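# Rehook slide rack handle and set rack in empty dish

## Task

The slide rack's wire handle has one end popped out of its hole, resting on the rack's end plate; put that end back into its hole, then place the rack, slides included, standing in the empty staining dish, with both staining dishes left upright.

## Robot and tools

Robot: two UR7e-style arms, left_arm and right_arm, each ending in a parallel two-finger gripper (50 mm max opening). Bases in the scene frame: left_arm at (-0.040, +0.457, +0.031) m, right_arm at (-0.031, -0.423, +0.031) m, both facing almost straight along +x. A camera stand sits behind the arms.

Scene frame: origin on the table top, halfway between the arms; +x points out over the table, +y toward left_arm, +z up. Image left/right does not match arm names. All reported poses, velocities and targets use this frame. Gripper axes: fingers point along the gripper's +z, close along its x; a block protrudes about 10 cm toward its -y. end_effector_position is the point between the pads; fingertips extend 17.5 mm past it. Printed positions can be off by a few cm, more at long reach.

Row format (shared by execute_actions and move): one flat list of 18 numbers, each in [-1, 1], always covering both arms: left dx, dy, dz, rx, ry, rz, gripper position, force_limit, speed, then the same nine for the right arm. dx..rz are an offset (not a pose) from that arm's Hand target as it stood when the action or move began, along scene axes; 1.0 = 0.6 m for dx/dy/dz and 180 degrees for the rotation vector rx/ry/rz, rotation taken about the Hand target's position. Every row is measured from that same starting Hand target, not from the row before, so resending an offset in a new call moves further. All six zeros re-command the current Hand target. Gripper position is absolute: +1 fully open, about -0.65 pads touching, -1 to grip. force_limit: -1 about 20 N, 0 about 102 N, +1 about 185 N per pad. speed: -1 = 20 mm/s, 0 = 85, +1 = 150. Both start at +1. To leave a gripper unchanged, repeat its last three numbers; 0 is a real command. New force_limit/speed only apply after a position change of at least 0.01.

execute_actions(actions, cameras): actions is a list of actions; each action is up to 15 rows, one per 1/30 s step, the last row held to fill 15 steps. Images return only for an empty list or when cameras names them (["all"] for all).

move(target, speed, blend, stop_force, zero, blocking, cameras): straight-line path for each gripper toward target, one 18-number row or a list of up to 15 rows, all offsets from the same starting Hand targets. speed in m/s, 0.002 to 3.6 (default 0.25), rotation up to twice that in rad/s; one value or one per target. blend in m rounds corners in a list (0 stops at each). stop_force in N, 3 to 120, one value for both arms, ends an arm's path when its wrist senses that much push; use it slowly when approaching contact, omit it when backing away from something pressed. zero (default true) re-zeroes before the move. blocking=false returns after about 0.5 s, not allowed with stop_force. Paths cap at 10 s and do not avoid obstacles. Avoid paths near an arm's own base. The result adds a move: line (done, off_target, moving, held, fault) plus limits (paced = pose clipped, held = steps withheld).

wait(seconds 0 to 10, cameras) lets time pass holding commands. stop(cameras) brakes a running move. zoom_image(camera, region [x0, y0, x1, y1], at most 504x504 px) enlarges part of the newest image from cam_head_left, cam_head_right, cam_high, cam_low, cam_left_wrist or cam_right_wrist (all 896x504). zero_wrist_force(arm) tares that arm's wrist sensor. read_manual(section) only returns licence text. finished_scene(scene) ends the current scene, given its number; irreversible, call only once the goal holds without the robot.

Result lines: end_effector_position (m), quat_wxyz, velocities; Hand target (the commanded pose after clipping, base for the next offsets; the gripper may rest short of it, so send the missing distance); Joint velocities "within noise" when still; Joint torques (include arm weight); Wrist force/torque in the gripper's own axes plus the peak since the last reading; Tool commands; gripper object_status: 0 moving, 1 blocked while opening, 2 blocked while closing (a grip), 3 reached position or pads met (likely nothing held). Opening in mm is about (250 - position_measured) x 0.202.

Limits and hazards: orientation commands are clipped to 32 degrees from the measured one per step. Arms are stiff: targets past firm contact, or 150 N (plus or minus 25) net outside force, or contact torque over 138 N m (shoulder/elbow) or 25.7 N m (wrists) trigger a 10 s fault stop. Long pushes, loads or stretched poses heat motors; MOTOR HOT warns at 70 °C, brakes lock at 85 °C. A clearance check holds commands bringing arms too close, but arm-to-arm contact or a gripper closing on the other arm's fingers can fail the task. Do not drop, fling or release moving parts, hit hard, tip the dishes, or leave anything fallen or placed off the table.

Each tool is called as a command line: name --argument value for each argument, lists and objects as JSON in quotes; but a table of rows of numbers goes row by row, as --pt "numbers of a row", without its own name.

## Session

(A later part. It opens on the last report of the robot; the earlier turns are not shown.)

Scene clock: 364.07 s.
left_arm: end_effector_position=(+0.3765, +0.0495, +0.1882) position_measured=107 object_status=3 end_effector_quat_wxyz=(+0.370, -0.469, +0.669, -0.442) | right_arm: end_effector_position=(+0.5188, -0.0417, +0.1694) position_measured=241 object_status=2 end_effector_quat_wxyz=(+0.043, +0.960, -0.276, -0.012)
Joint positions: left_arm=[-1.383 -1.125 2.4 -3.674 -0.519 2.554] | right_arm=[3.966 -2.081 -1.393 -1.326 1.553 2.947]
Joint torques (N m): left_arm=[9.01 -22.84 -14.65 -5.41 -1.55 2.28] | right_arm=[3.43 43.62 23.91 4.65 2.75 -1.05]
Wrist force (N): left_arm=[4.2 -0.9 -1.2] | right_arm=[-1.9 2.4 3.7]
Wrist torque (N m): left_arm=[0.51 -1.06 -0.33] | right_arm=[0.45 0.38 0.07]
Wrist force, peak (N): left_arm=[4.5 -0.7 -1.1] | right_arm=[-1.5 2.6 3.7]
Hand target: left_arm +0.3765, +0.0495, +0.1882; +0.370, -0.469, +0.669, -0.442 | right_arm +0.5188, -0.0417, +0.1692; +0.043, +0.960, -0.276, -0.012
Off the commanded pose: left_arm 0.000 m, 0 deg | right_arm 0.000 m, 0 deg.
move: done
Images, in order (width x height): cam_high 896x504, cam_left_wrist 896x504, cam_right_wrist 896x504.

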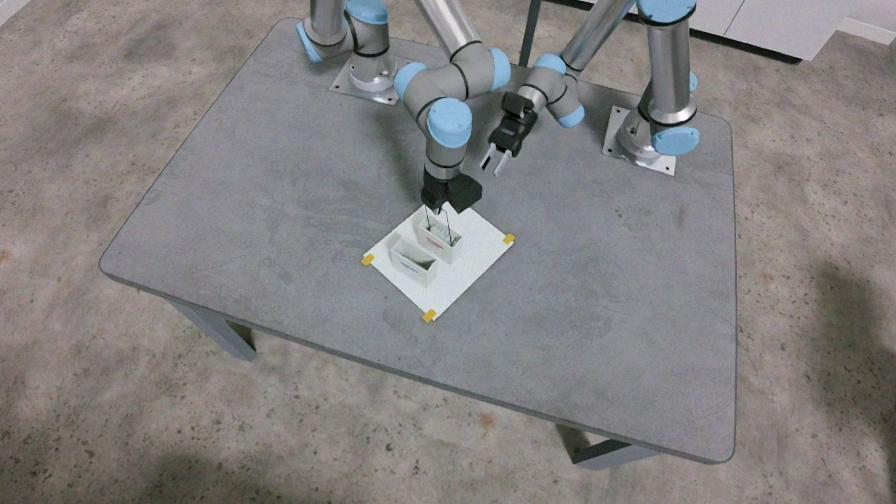

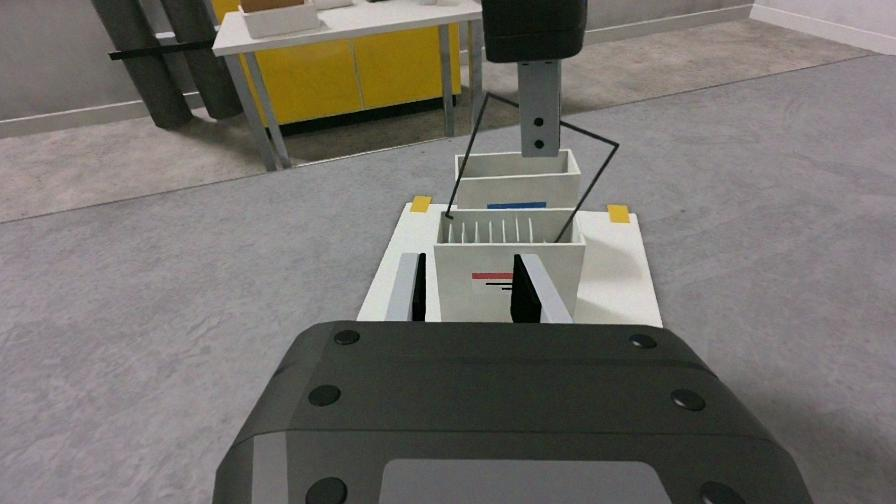

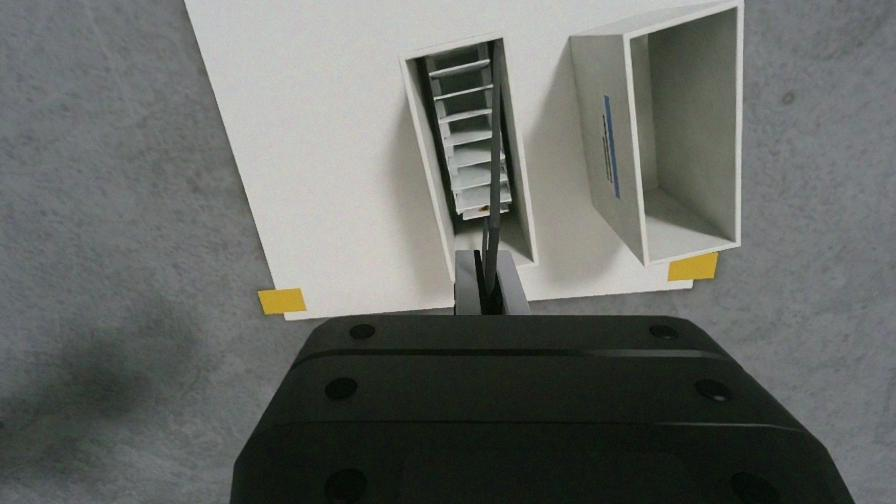

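move --pt "0 0 0 0 0 0 0.3 -0.9 -0.6 0 0 -0.012 0 0 0 -1 -0.9 -0.6" --pt "0 0 0 0 0 0 0.3 -0.9 -0.6 -0.0097 -0.0153 -0.0098 0.0283 -0.0178 0 -1 -0.9 -0.6" --pt "0 0 0 0 0 0 0.3 -0.9 -0.6 -0.0140 -0.0182 -0.0098 0.0303 -0.0142 0.0777 -1 -0.9 -0.6" --speed 0.04 --cameras '["cam_high","cam_left_wrist","cam_right_wrist"]'

zoom_image --camera "cam_left_wrist" --region '[400, 20, 660, 260]'

zoom_image --camera "cam_right_wrist" --region '[400, 0, 600, 320]'

zoom_image --camera "cam_high" --region '[410, 205, 470, 265]'

Scene clock: 375.53 s.
left_arm: end_effector_position=(+0.3765, +0.0495, +0.1882) position_measured=107 object_status=3 end_effector_quat_wxyz=(+0.370, -0.469, +0.669, -0.442) | right_arm: end_effector_position=(+0.5104, -0.0527, +0.1633) position_measured=241 object_status=2 end_effector_quat_wxyz=(-0.007, +0.987, -0.157, +0.001) end_effector_velocity=(+0.000, +0.000, +0.000) end_effector_angular_velocity=(+0.000, +0.000, -0.007)
Joint positions: left_arm=[-1.383 -1.125 2.4 -3.674 -0.519 2.554] | right_arm=[3.954 -2.008 -1.546 -1.145 1.577 2.69]
Joint velocities: left_arm=[within noise] | right_arm=[0 0 0 0 0 0.007]
Joint torques (N m): left_arm=[8.65 -22.44 -14.71 -5.4 -1.6 2.2] | right_arm=[-12.37 49.55 16.34 5.25 2.74 1.01]
Wrist force (N): left_arm=[4.3 -0.9 -1.2] | right_arm=[-1.5 2.9 3.5]
Wrist torque (N m): left_arm=[0.52 -1.08 -0.33] | right_arm=[0.55 0.32 0.13]
Wrist force, peak (N): left_arm=[4.5 -0.7 -1.3] | right_arm=[-1.6 3.0 3.8]
Hand target: left_arm +0.3765, +0.0495, +0.1882; +0.370, -0.469, +0.669, -0.442 | right_arm +0.5104, -0.0526, +0.1633; -0.007, +0.987, -0.158, +0.001
Off the commanded pose: left_arm 0.000 m, 0 deg | right_arm 0.000 m, 0 deg.
move: done
Images, in order (width x height): cam_high 896x504, cam_left_wrist 896x504, cam_right_wrist 896x504.

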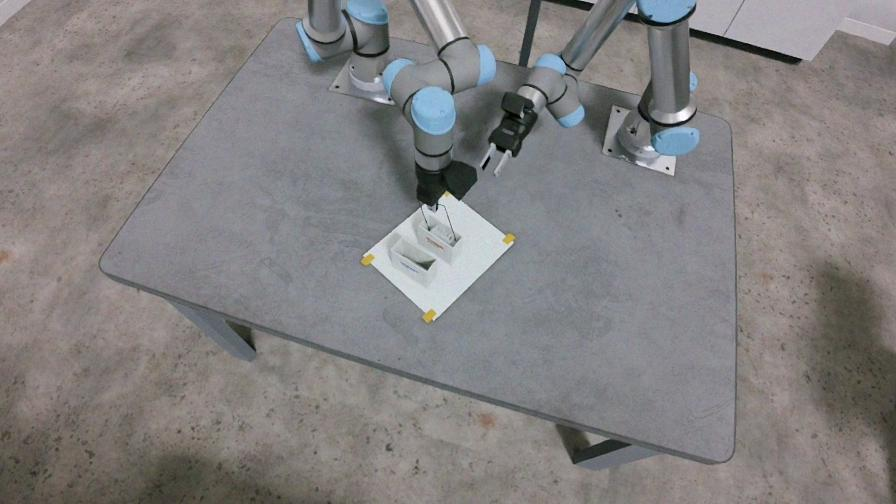

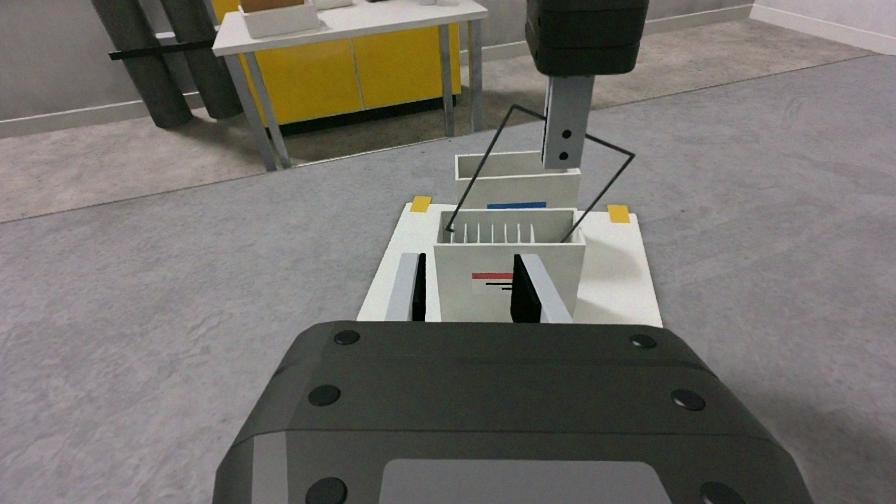

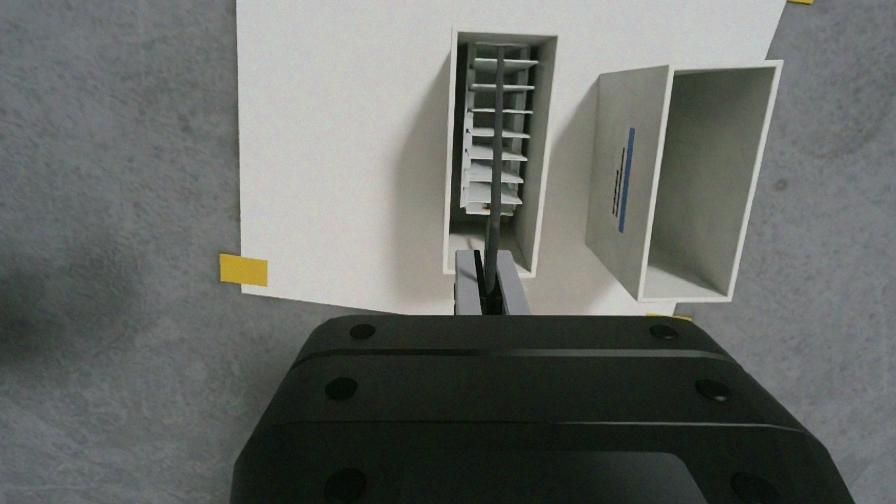

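Scaled by 1.938 from the camera's 896x504 image, which has a finer 1280x720 frame.

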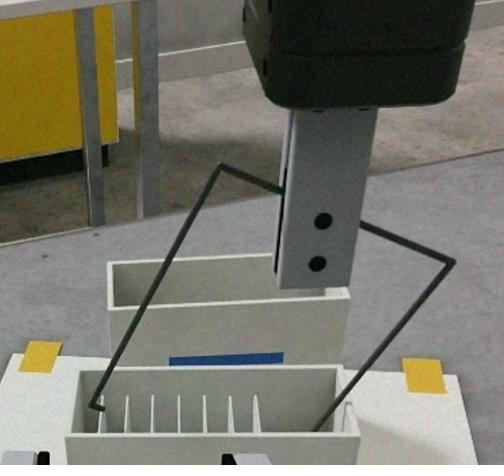

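Scaled by 1.575 from the camera's 896x504 image, which has a finer 1280x720 frame.

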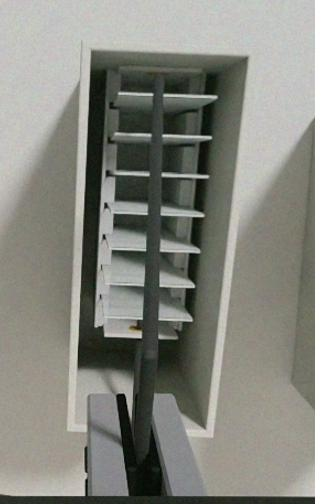

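Scaled by 8.400 from the camera's 896x504 image, which has a finer 1280x720 frame.

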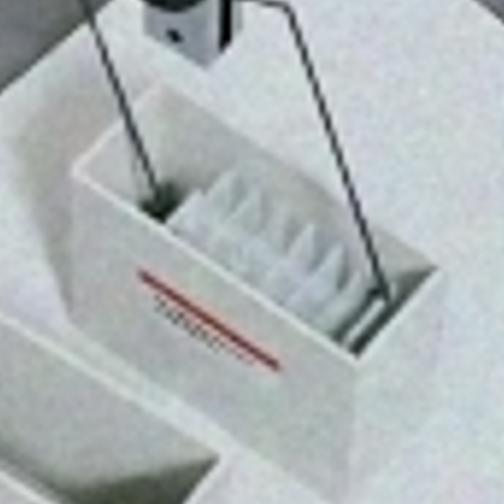

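move --target '[0,0,0,0,0,0,0.3,-0.9,-0.6,0.0093,0.0283,-0.0053,-0.0581,0.0190,0,-1,-0.9,-0.6]' --speed 0.025 --stop_force 7 --cameras '["cam_high","cam_left_wrist","cam_right_wrist"]'

zoom_image --camera "cam_left_wrist" --region '[400, 20, 660, 260]'

zoom_image --camera "cam_right_wrist" --region '[400, 0, 600, 320]'

zoom_image --camera "cam_high" --region '[410, 205, 470, 265]'

Scene clock: 384.40 s.
left_arm: end_effector_position=(+0.3765, +0.0495, +0.1882) position_measured=107 object_status=3 end_effector_quat_wxyz=(+0.370, -0.469, +0.669, -0.442) | right_arm: end_effector_position=(+0.5159, -0.0356, +0.1602) position_measured=241 object_status=2 end_effector_quat_wxyz=(+0.087, +0.984, -0.157, -0.014)
Joint positions: left_arm=[-1.383 -1.125 2.4 -3.674 -0.519 2.554] | right_arm=[3.996 -2.126 -1.335 -1.414 1.5 2.738]
Joint torques (N m): left_arm=[9.12 -22.13 -14.41 -5.36 -1.52 2.08] | right_arm=[-11 53.99 13.2 4.55 2.89 -1.23]
Wrist force (N): left_arm=[4.3 -0.9 -1.3] | right_arm=[-2.0 2.6 0.3]
Wrist torque (N m): left_arm=[0.52 -1.07 -0.33] | right_arm=[0.48 0.38 0.05]
Wrist force, peak (N): left_arm=[4.5 -0.8 -1.2] | right_arm=[-2.3 5.2 -3.7]
Hand target: left_arm +0.3765, +0.0495, +0.1882; +0.370, -0.469, +0.669, -0.442 | right_arm +0.5160, -0.0357, +0.1602; +0.087, +0.984, -0.157, -0.014
Off the commanded pose: left_arm 0.000 m, 0 deg | right_arm 0.000 m, 0 deg.
move: done
Images, in order (width x height): cam_high 896x504, cam_left_wrist 896x504, cam_right_wrist 896x504.

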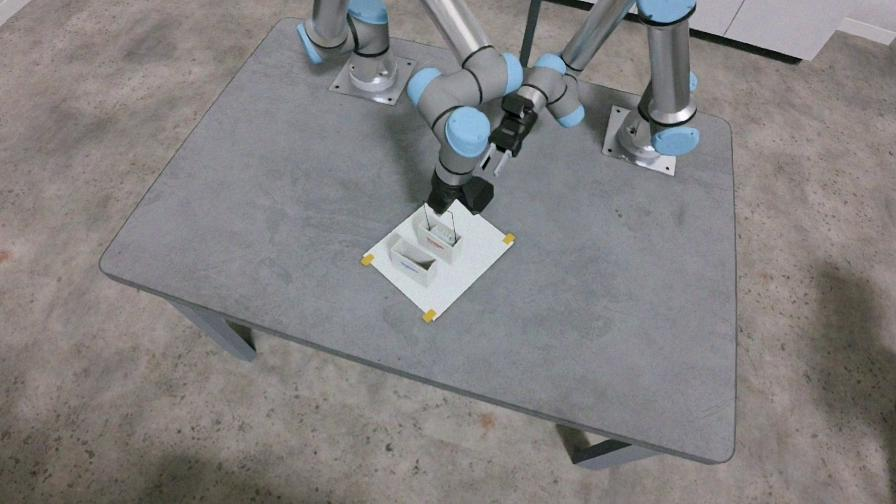

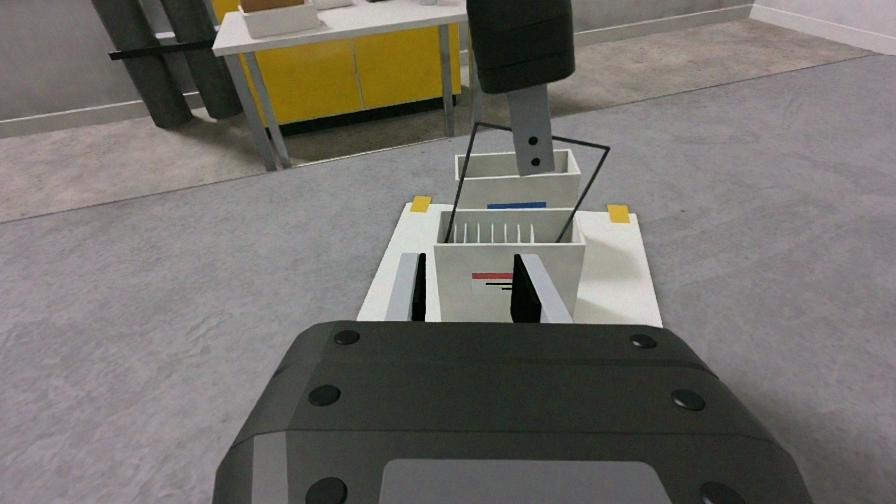

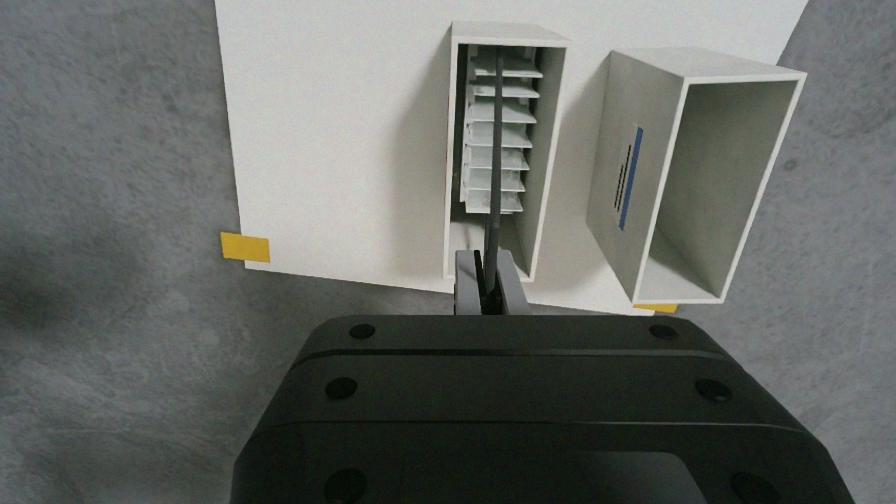

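Scaled by 1.938 from the camera's 896x504 image, which has a finer 1280x720 frame.

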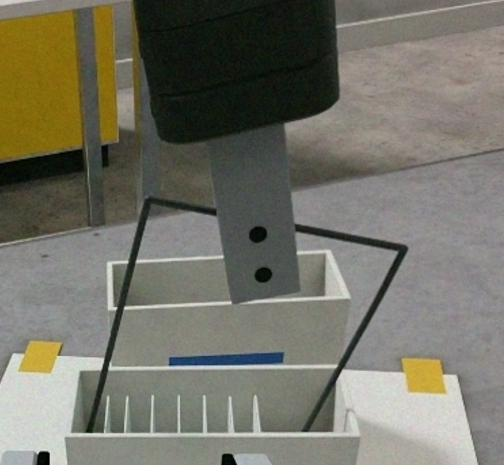

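Scaled by 1.575 from the camera's 896x504 image, which has a finer 1280x720 frame.

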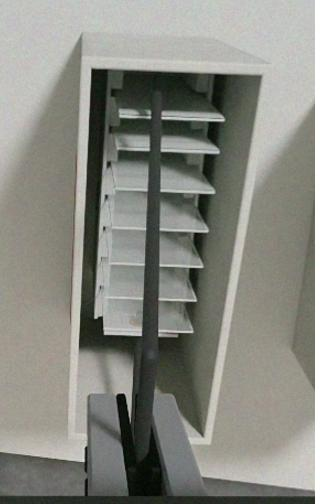

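Scaled by 8.400 from the camera's 896x504 image, which has a finer 1280x720 frame.

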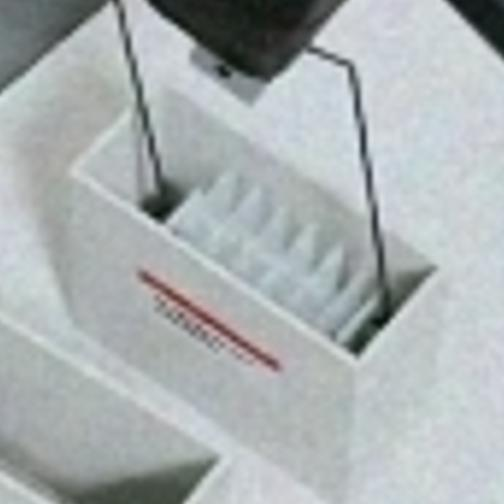

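move --target '[0,0,0,0,0,0,0.3,-0.9,-0.6,-0.0051,-0.0150,0,0,0,0,-1,-0.9,-0.6]' --speed 0.015 --stop_force 12 --cameras '["cam_high","cam_left_wrist","cam_right_wrist"]'

zoom_image --camera "cam_left_wrist" --region '[400, 20, 660, 260]'

zoom_image --camera "cam_right_wrist" --region '[400, 0, 600, 320]'

zoom_image --camera "cam_high" --region '[410, 205, 470, 265]'

Scene clock: 388.03 s.
left_arm: end_effector_position=(+0.3765, +0.0495, +0.1882) position_measured=107 object_status=3 end_effector_quat_wxyz=(+0.370, -0.469, +0.669, -0.442) | right_arm: end_effector_position=(+0.5129, -0.0447, +0.1602) position_measured=241 object_status=2 end_effector_quat_wxyz=(+0.087, +0.984, -0.157, -0.014)
Joint positions: left_arm=[-1.383 -1.125 2.4 -3.674 -0.519 2.554] | right_arm=[3.99 -2.107 -1.365 -1.402 1.499 2.733]
Joint torques (N m): left_arm=[9.2 -22.73 -14.46 -5.37 -1.56 2] | right_arm=[9.34 36.87 38.53 0.16 -2.57 0.44]
Wrist force (N): left_arm=[4.3 -0.8 -1.3] | right_arm=[-1.9 1.7 2.7]
Wrist torque (N m): left_arm=[0.53 -1.08 -0.33] | right_arm=[0.58 0.38 0.26]
Wrist force, peak (N): left_arm=[4.6 -0.8 -1.4] | right_arm=[-1.9 2.3 2.9]
Hand target: left_arm +0.3765, +0.0495, +0.1882; +0.370, -0.469, +0.669, -0.442 | right_arm +0.5129, -0.0447, +0.1602; +0.087, +0.984, -0.157, -0.014
Off the commanded pose: left_arm 0.000 m, 0 deg | right_arm 0.000 m, 0 deg.
move: done
Images, in order (width x height): cam_high 896x504, cam_left_wrist 896x504, cam_right_wrist 896x504.

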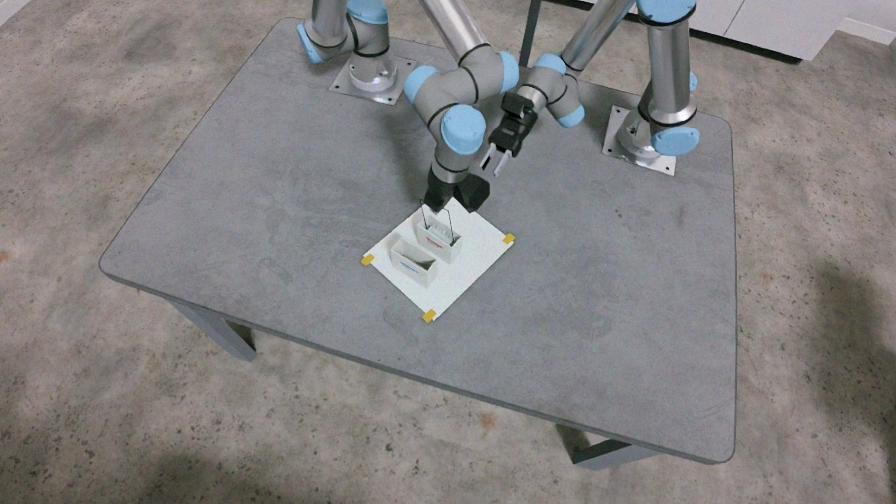

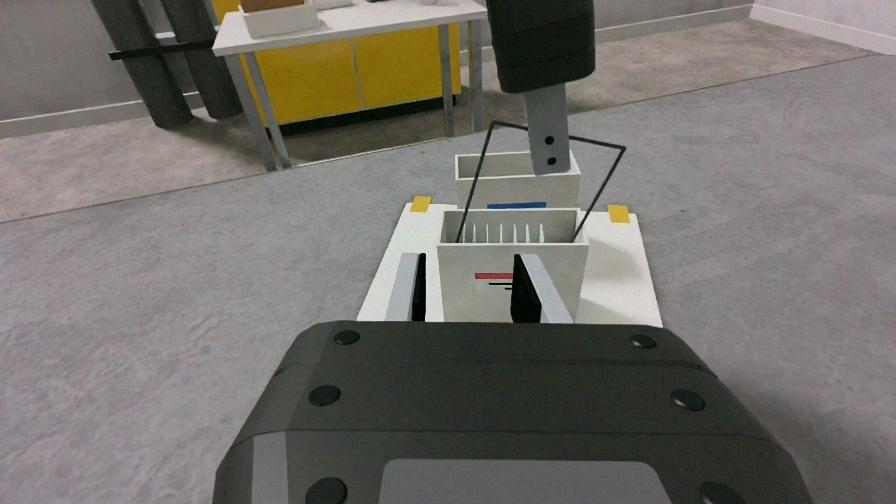

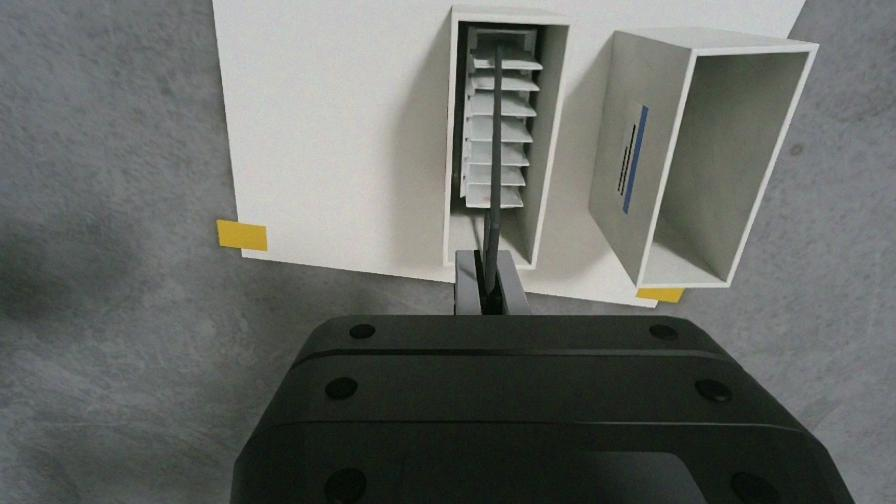

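Scaled by 1.938 from the camera's 896x504 image, which has a finer 1280x720 frame.

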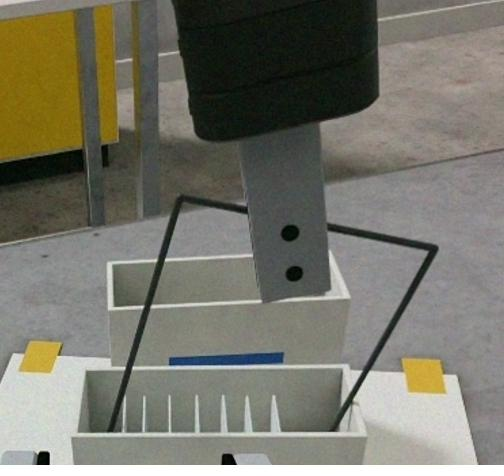

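Scaled by 1.575 from the camera's 896x504 image, which has a finer 1280x720 frame.

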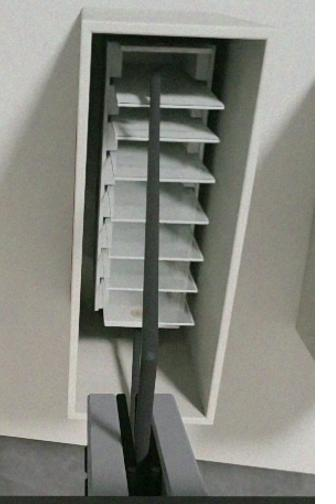

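Scaled by 8.400 from the camera's 896x504 image, which has a finer 1280x720 frame.

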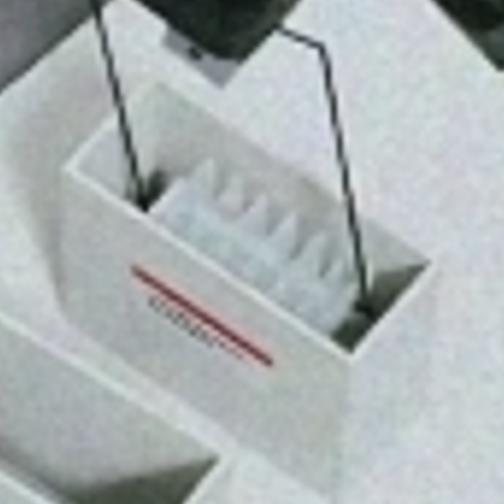

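move --target '[0,0,0,0,0,0,0.3,-0.9,-0.6,0.0026,0.0079,0,0,0,0,-1,-0.9,-0.6]' --speed 0.015 --stop_force 5 --cameras '["cam_high","cam_left_wrist","cam_right_wrist"]'

zoom_image --camera "cam_left_wrist" --region '[400, 20, 660, 260]'

zoom_image --camera "cam_right_wrist" --region '[440, 150, 540, 300]'

zoom_image --camera "cam_high" --region '[410, 205, 470, 265]'

Scene clock: 398.83 s.
left_arm: end_effector_position=(+0.3765, +0.0495, +0.1882) position_measured=107 object_status=3 end_effector_quat_wxyz=(+0.370, -0.469, +0.669, -0.442) | right_arm: end_effector_position=(+0.5144, -0.0399, +0.1602) position_measured=241 object_status=2 end_effector_quat_wxyz=(+0.087, +0.984, -0.157, -0.014)
Joint positions: left_arm=[-1.383 -1.125 2.4 -3.674 -0.519 2.554] | right_arm=[3.993 -2.117 -1.35 -1.408 1.5 2.736]
Joint torques (N m): left_arm=[9.23 -22.76 -14.72 -5.4 -1.52 2.05] | right_arm=[-3.2 53.79 14.89 5.19 2.68 -1.28]
Wrist force (N): left_arm=[4.2 -0.7 -1.3] | right_arm=[-2.0 4.3 0.2]
Wrist torque (N m): left_arm=[0.55 -1.06 -0.33] | right_arm=[0.43 0.35 0.06]
Wrist force, peak (N): left_arm=[4.5 -0.9 -1.3] | right_arm=[-2.2 4.2 0.3]
Hand target: left_arm +0.3765, +0.0495, +0.1882; +0.370, -0.469, +0.669, -0.442 | right_arm +0.5145, -0.0399, +0.1602; +0.087, +0.984, -0.157, -0.014
Off the commanded pose: left_arm 0.000 m, 0 deg | right_arm 0.000 m, 0 deg.
move: done
Images, in order (width x height): cam_high 896x504, cam_left_wrist 896x504, cam_right_wrist 896x504.

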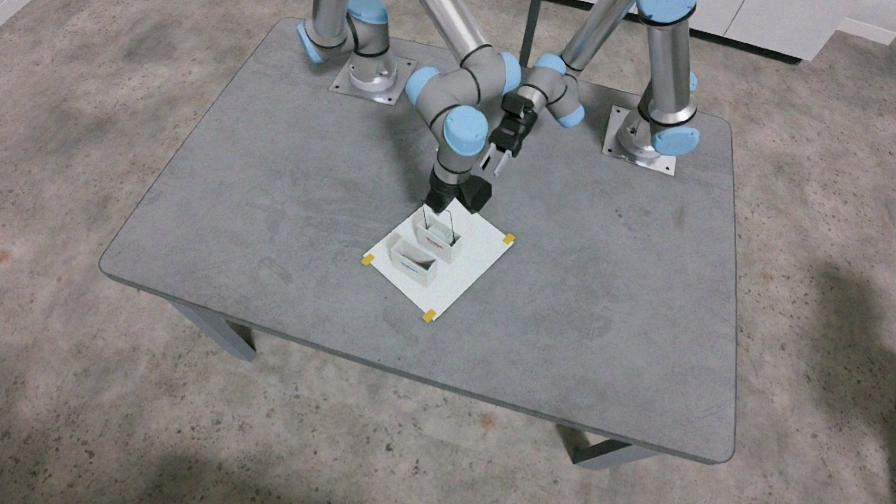

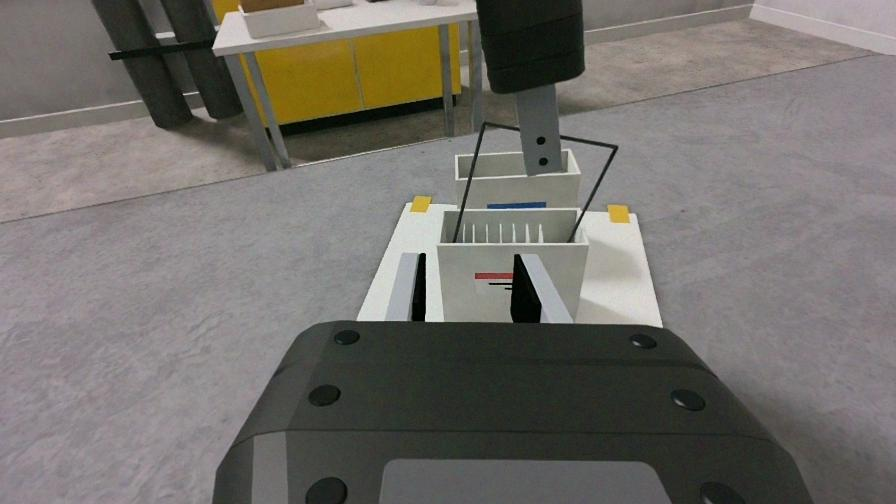

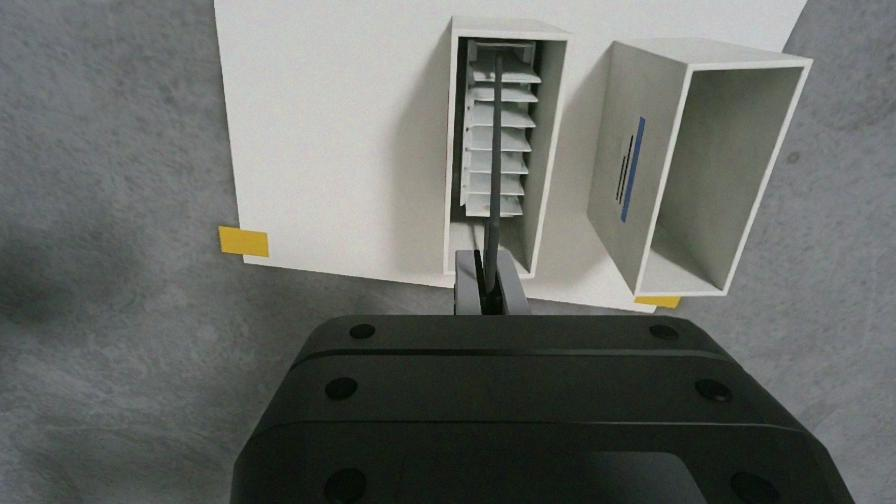

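Scaled by 1.938 from the camera's 896x504 image, which has a finer 1280x720 frame.

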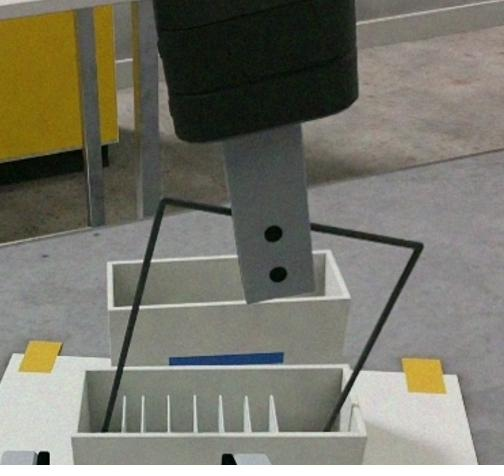

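Scaled by 3.360 from the camera's 896x504 image, which has a finer 1280x720 frame.

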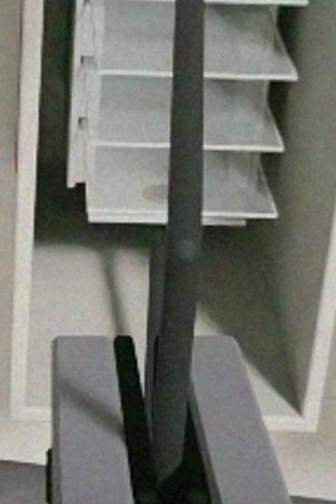

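Scaled by 8.400 from the camera's 896x504 image, which has a finer 1280x720 frame.

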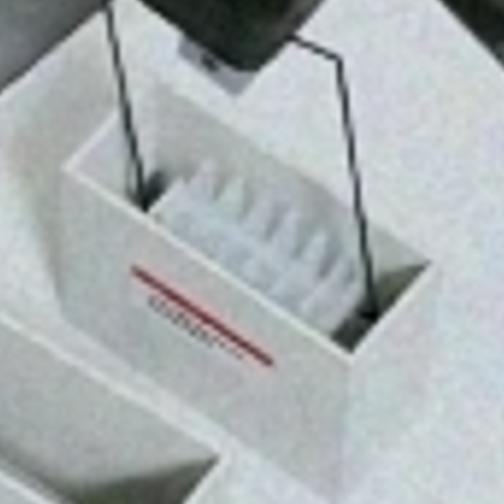

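move --pt "0 0 0 0 0 0 0.3 -0.9 -0.6 -0.0021 -0.0063 0.0018 0 0 0 -1 -0.9 -0.6" --pt "0 0 0 0 0 0 0.3 -0.9 -0.6 -0.0005 -0.0016 0.0018 0 0 0 -1 -0.9 -0.6" --speed 0.015 --cameras '["cam_left_wrist","cam_right_wrist"]'

zoom_image --camera "cam_left_wrist" --region '[400, 20, 660, 260]'

zoom_image --camera "cam_right_wrist" --region '[440, 150, 540, 300]'

move --target '[0,0,0,0,0,0,0.3,-0.9,-0.6,0.0014,0.0044,0,0,0,0,-1,-0.9,-0.6]' --speed 0.015 --cameras '["cam_left_wrist","cam_right_wrist","cam_high"]'

zoom_image --camera "cam_left_wrist" --region '[400, 20, 660, 260]'

zoom_image --camera "cam_right_wrist" --region '[440, 150, 540, 300]'

Scene clock: 403.53 s.
left_arm: end_effector_position=(+0.3765, +0.0495, +0.1882) position_measured=107 object_status=3 end_effector_quat_wxyz=(+0.370, -0.469, +0.669, -0.442) | right_arm: end_effector_position=(+0.5142, -0.0408, +0.1613) position_measured=241 object_status=2 end_effector_quat_wxyz=(+0.087, +0.984, -0.157, -0.014)
Joint positions: left_arm=[-1.383 -1.125 2.4 -3.674 -0.519 2.554] | right_arm=[3.993 -2.114 -1.351 -1.41 1.5 2.735]
Joint torques (N m): left_arm=[8.98 -22.8 -14.05 -5.31 -1.45 2.05] | right_arm=[10.76 53.98 14.31 2.3 2.59 0.27]
Wrist force (N): left_arm=[4.2 -0.9 -1.2] | right_arm=[-1.6 2.4 2.8]
Wrist torque (N m): left_arm=[0.51 -1.05 -0.33] | right_arm=[0.52 0.34 0.05]
Wrist force, peak (N): left_arm=[4.6 -0.8 -1.2] | right_arm=[-2.4 4.2 0.7]
Hand target: left_arm +0.3765, +0.0495, +0.1882; +0.370, -0.469, +0.669, -0.442 | right_arm +0.5142, -0.0409, +0.1612; +0.087, +0.984, -0.157, -0.014
Off the commanded pose: left_arm 0.000 m, 0 deg | right_arm 0.000 m, 0 deg.
move: done
Images, in order (width x height): cam_left_wrist 896x504, cam_right_wrist 896x504.

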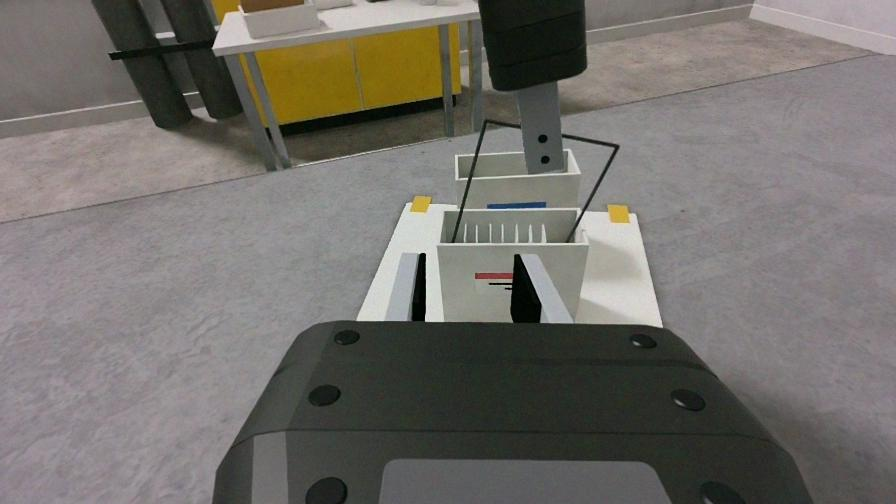

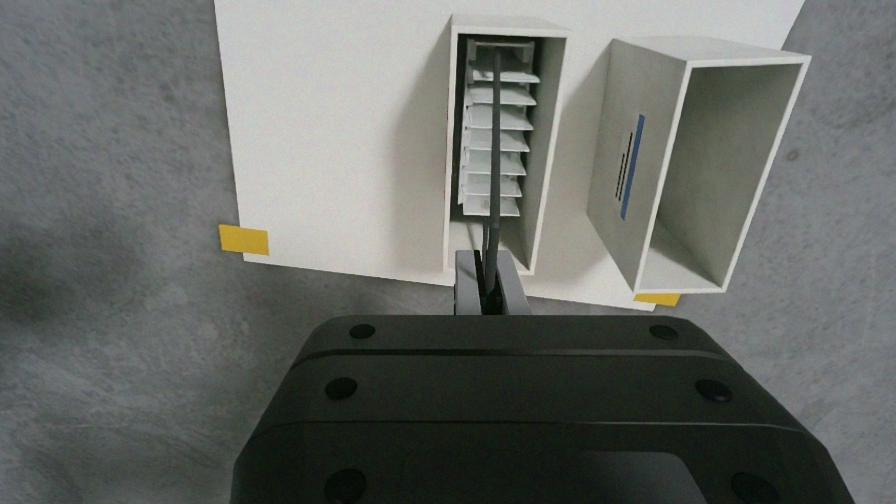

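Scaled by 1.938 from the camera's 896x504 image, which has a finer 1280x720 frame.

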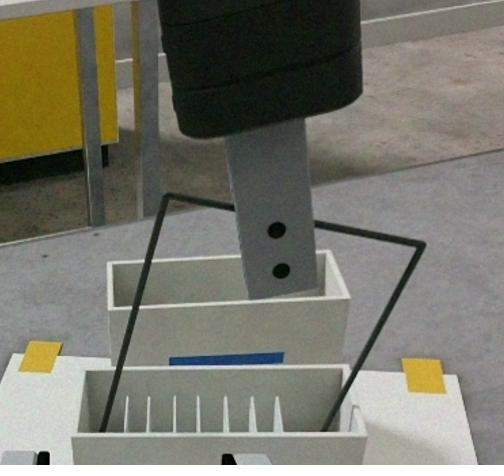

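Scaled by 3.360 from the camera's 896x504 image, which has a finer 1280x720 frame.

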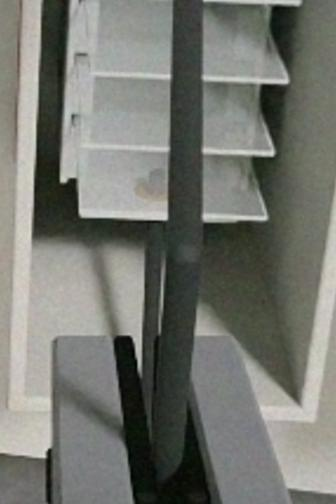

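Scene clock: 404.23 s.
left_arm: end_effector_position=(+0.3765, +0.0495, +0.1882) position_measured=107 object_status=3 end_effector_quat_wxyz=(+0.370, -0.469, +0.669, -0.442) | right_arm: end_effector_position=(+0.5150, -0.0382, +0.1612) position_measured=241 object_status=2 end_effector_quat_wxyz=(+0.087, +0.984, -0.157, -0.014)
Joint positions: left_arm=[-1.383 -1.125 2.4 -3.674 -0.519 2.554] | right_arm=[3.994 -2.119 -1.342 -1.413 1.5 2.737]
Joint torques (N m): left_arm=[8.85 -23.28 -14.55 -5.43 -1.55 1.91] | right_arm=[8.94 45.35 29.68 0.83 2.74 0.77]
Wrist force (N): left_arm=[4.3 -0.9 -1.3] | right_arm=[-1.8 2.7 2.9]
Wrist torque (N m): left_arm=[0.51 -1.08 -0.33] | right_arm=[0.53 0.36 0.04]
Wrist force, peak (N): left_arm=[4.6 -0.9 -1.3] | right_arm=[-2.3 2.3 3.1]
Hand target: left_arm +0.3765, +0.0495, +0.1882; +0.370, -0.469, +0.669, -0.442 | right_arm +0.5150, -0.0382, +0.1612; +0.087, +0.984, -0.157, -0.014
Off the commanded pose: left_arm 0.000 m, 0 deg | right_arm 0.000 m, 0 deg.
move: done
Images, in order (width x height): cam_high 896x504, cam_left_wrist 896x504, cam_right_wrist 896x504.

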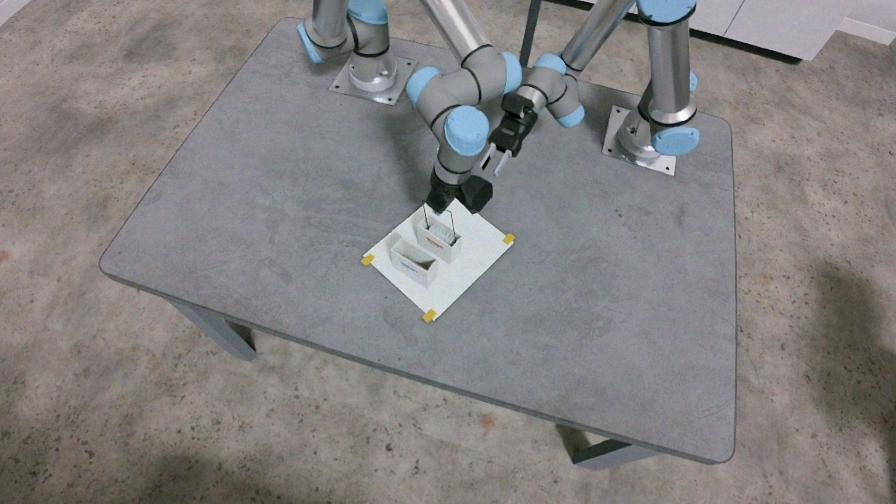

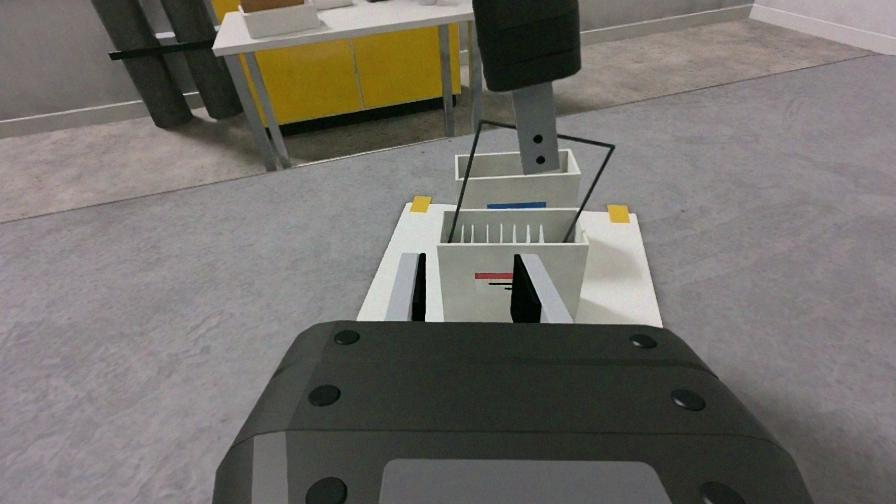

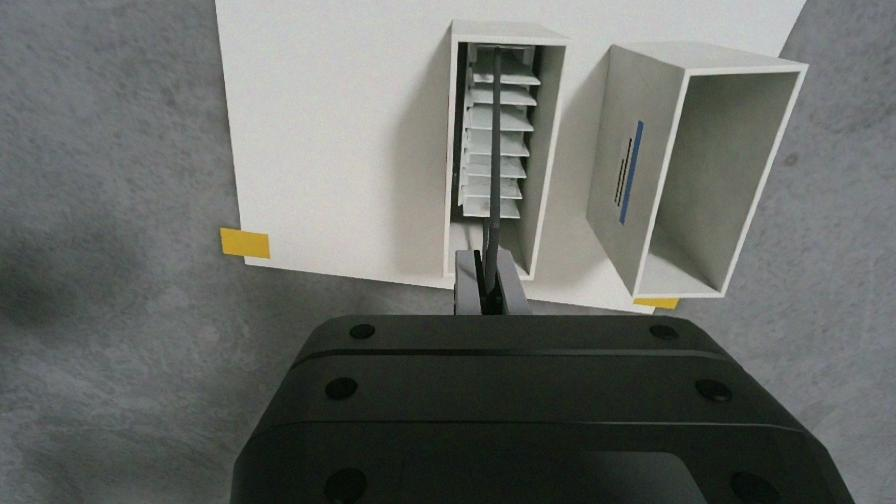

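Scaled by 1.938 from the camera's 896x504 image, which has a finer 1280x720 frame.

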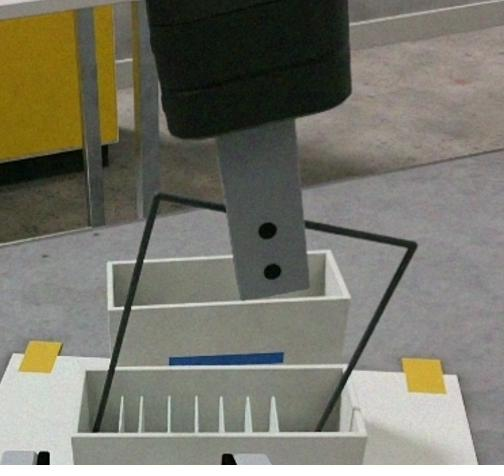

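Scaled by 3.360 from the camera's 896x504 image, which has a finer 1280x720 frame.

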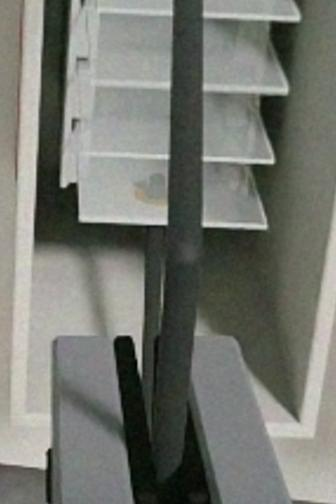

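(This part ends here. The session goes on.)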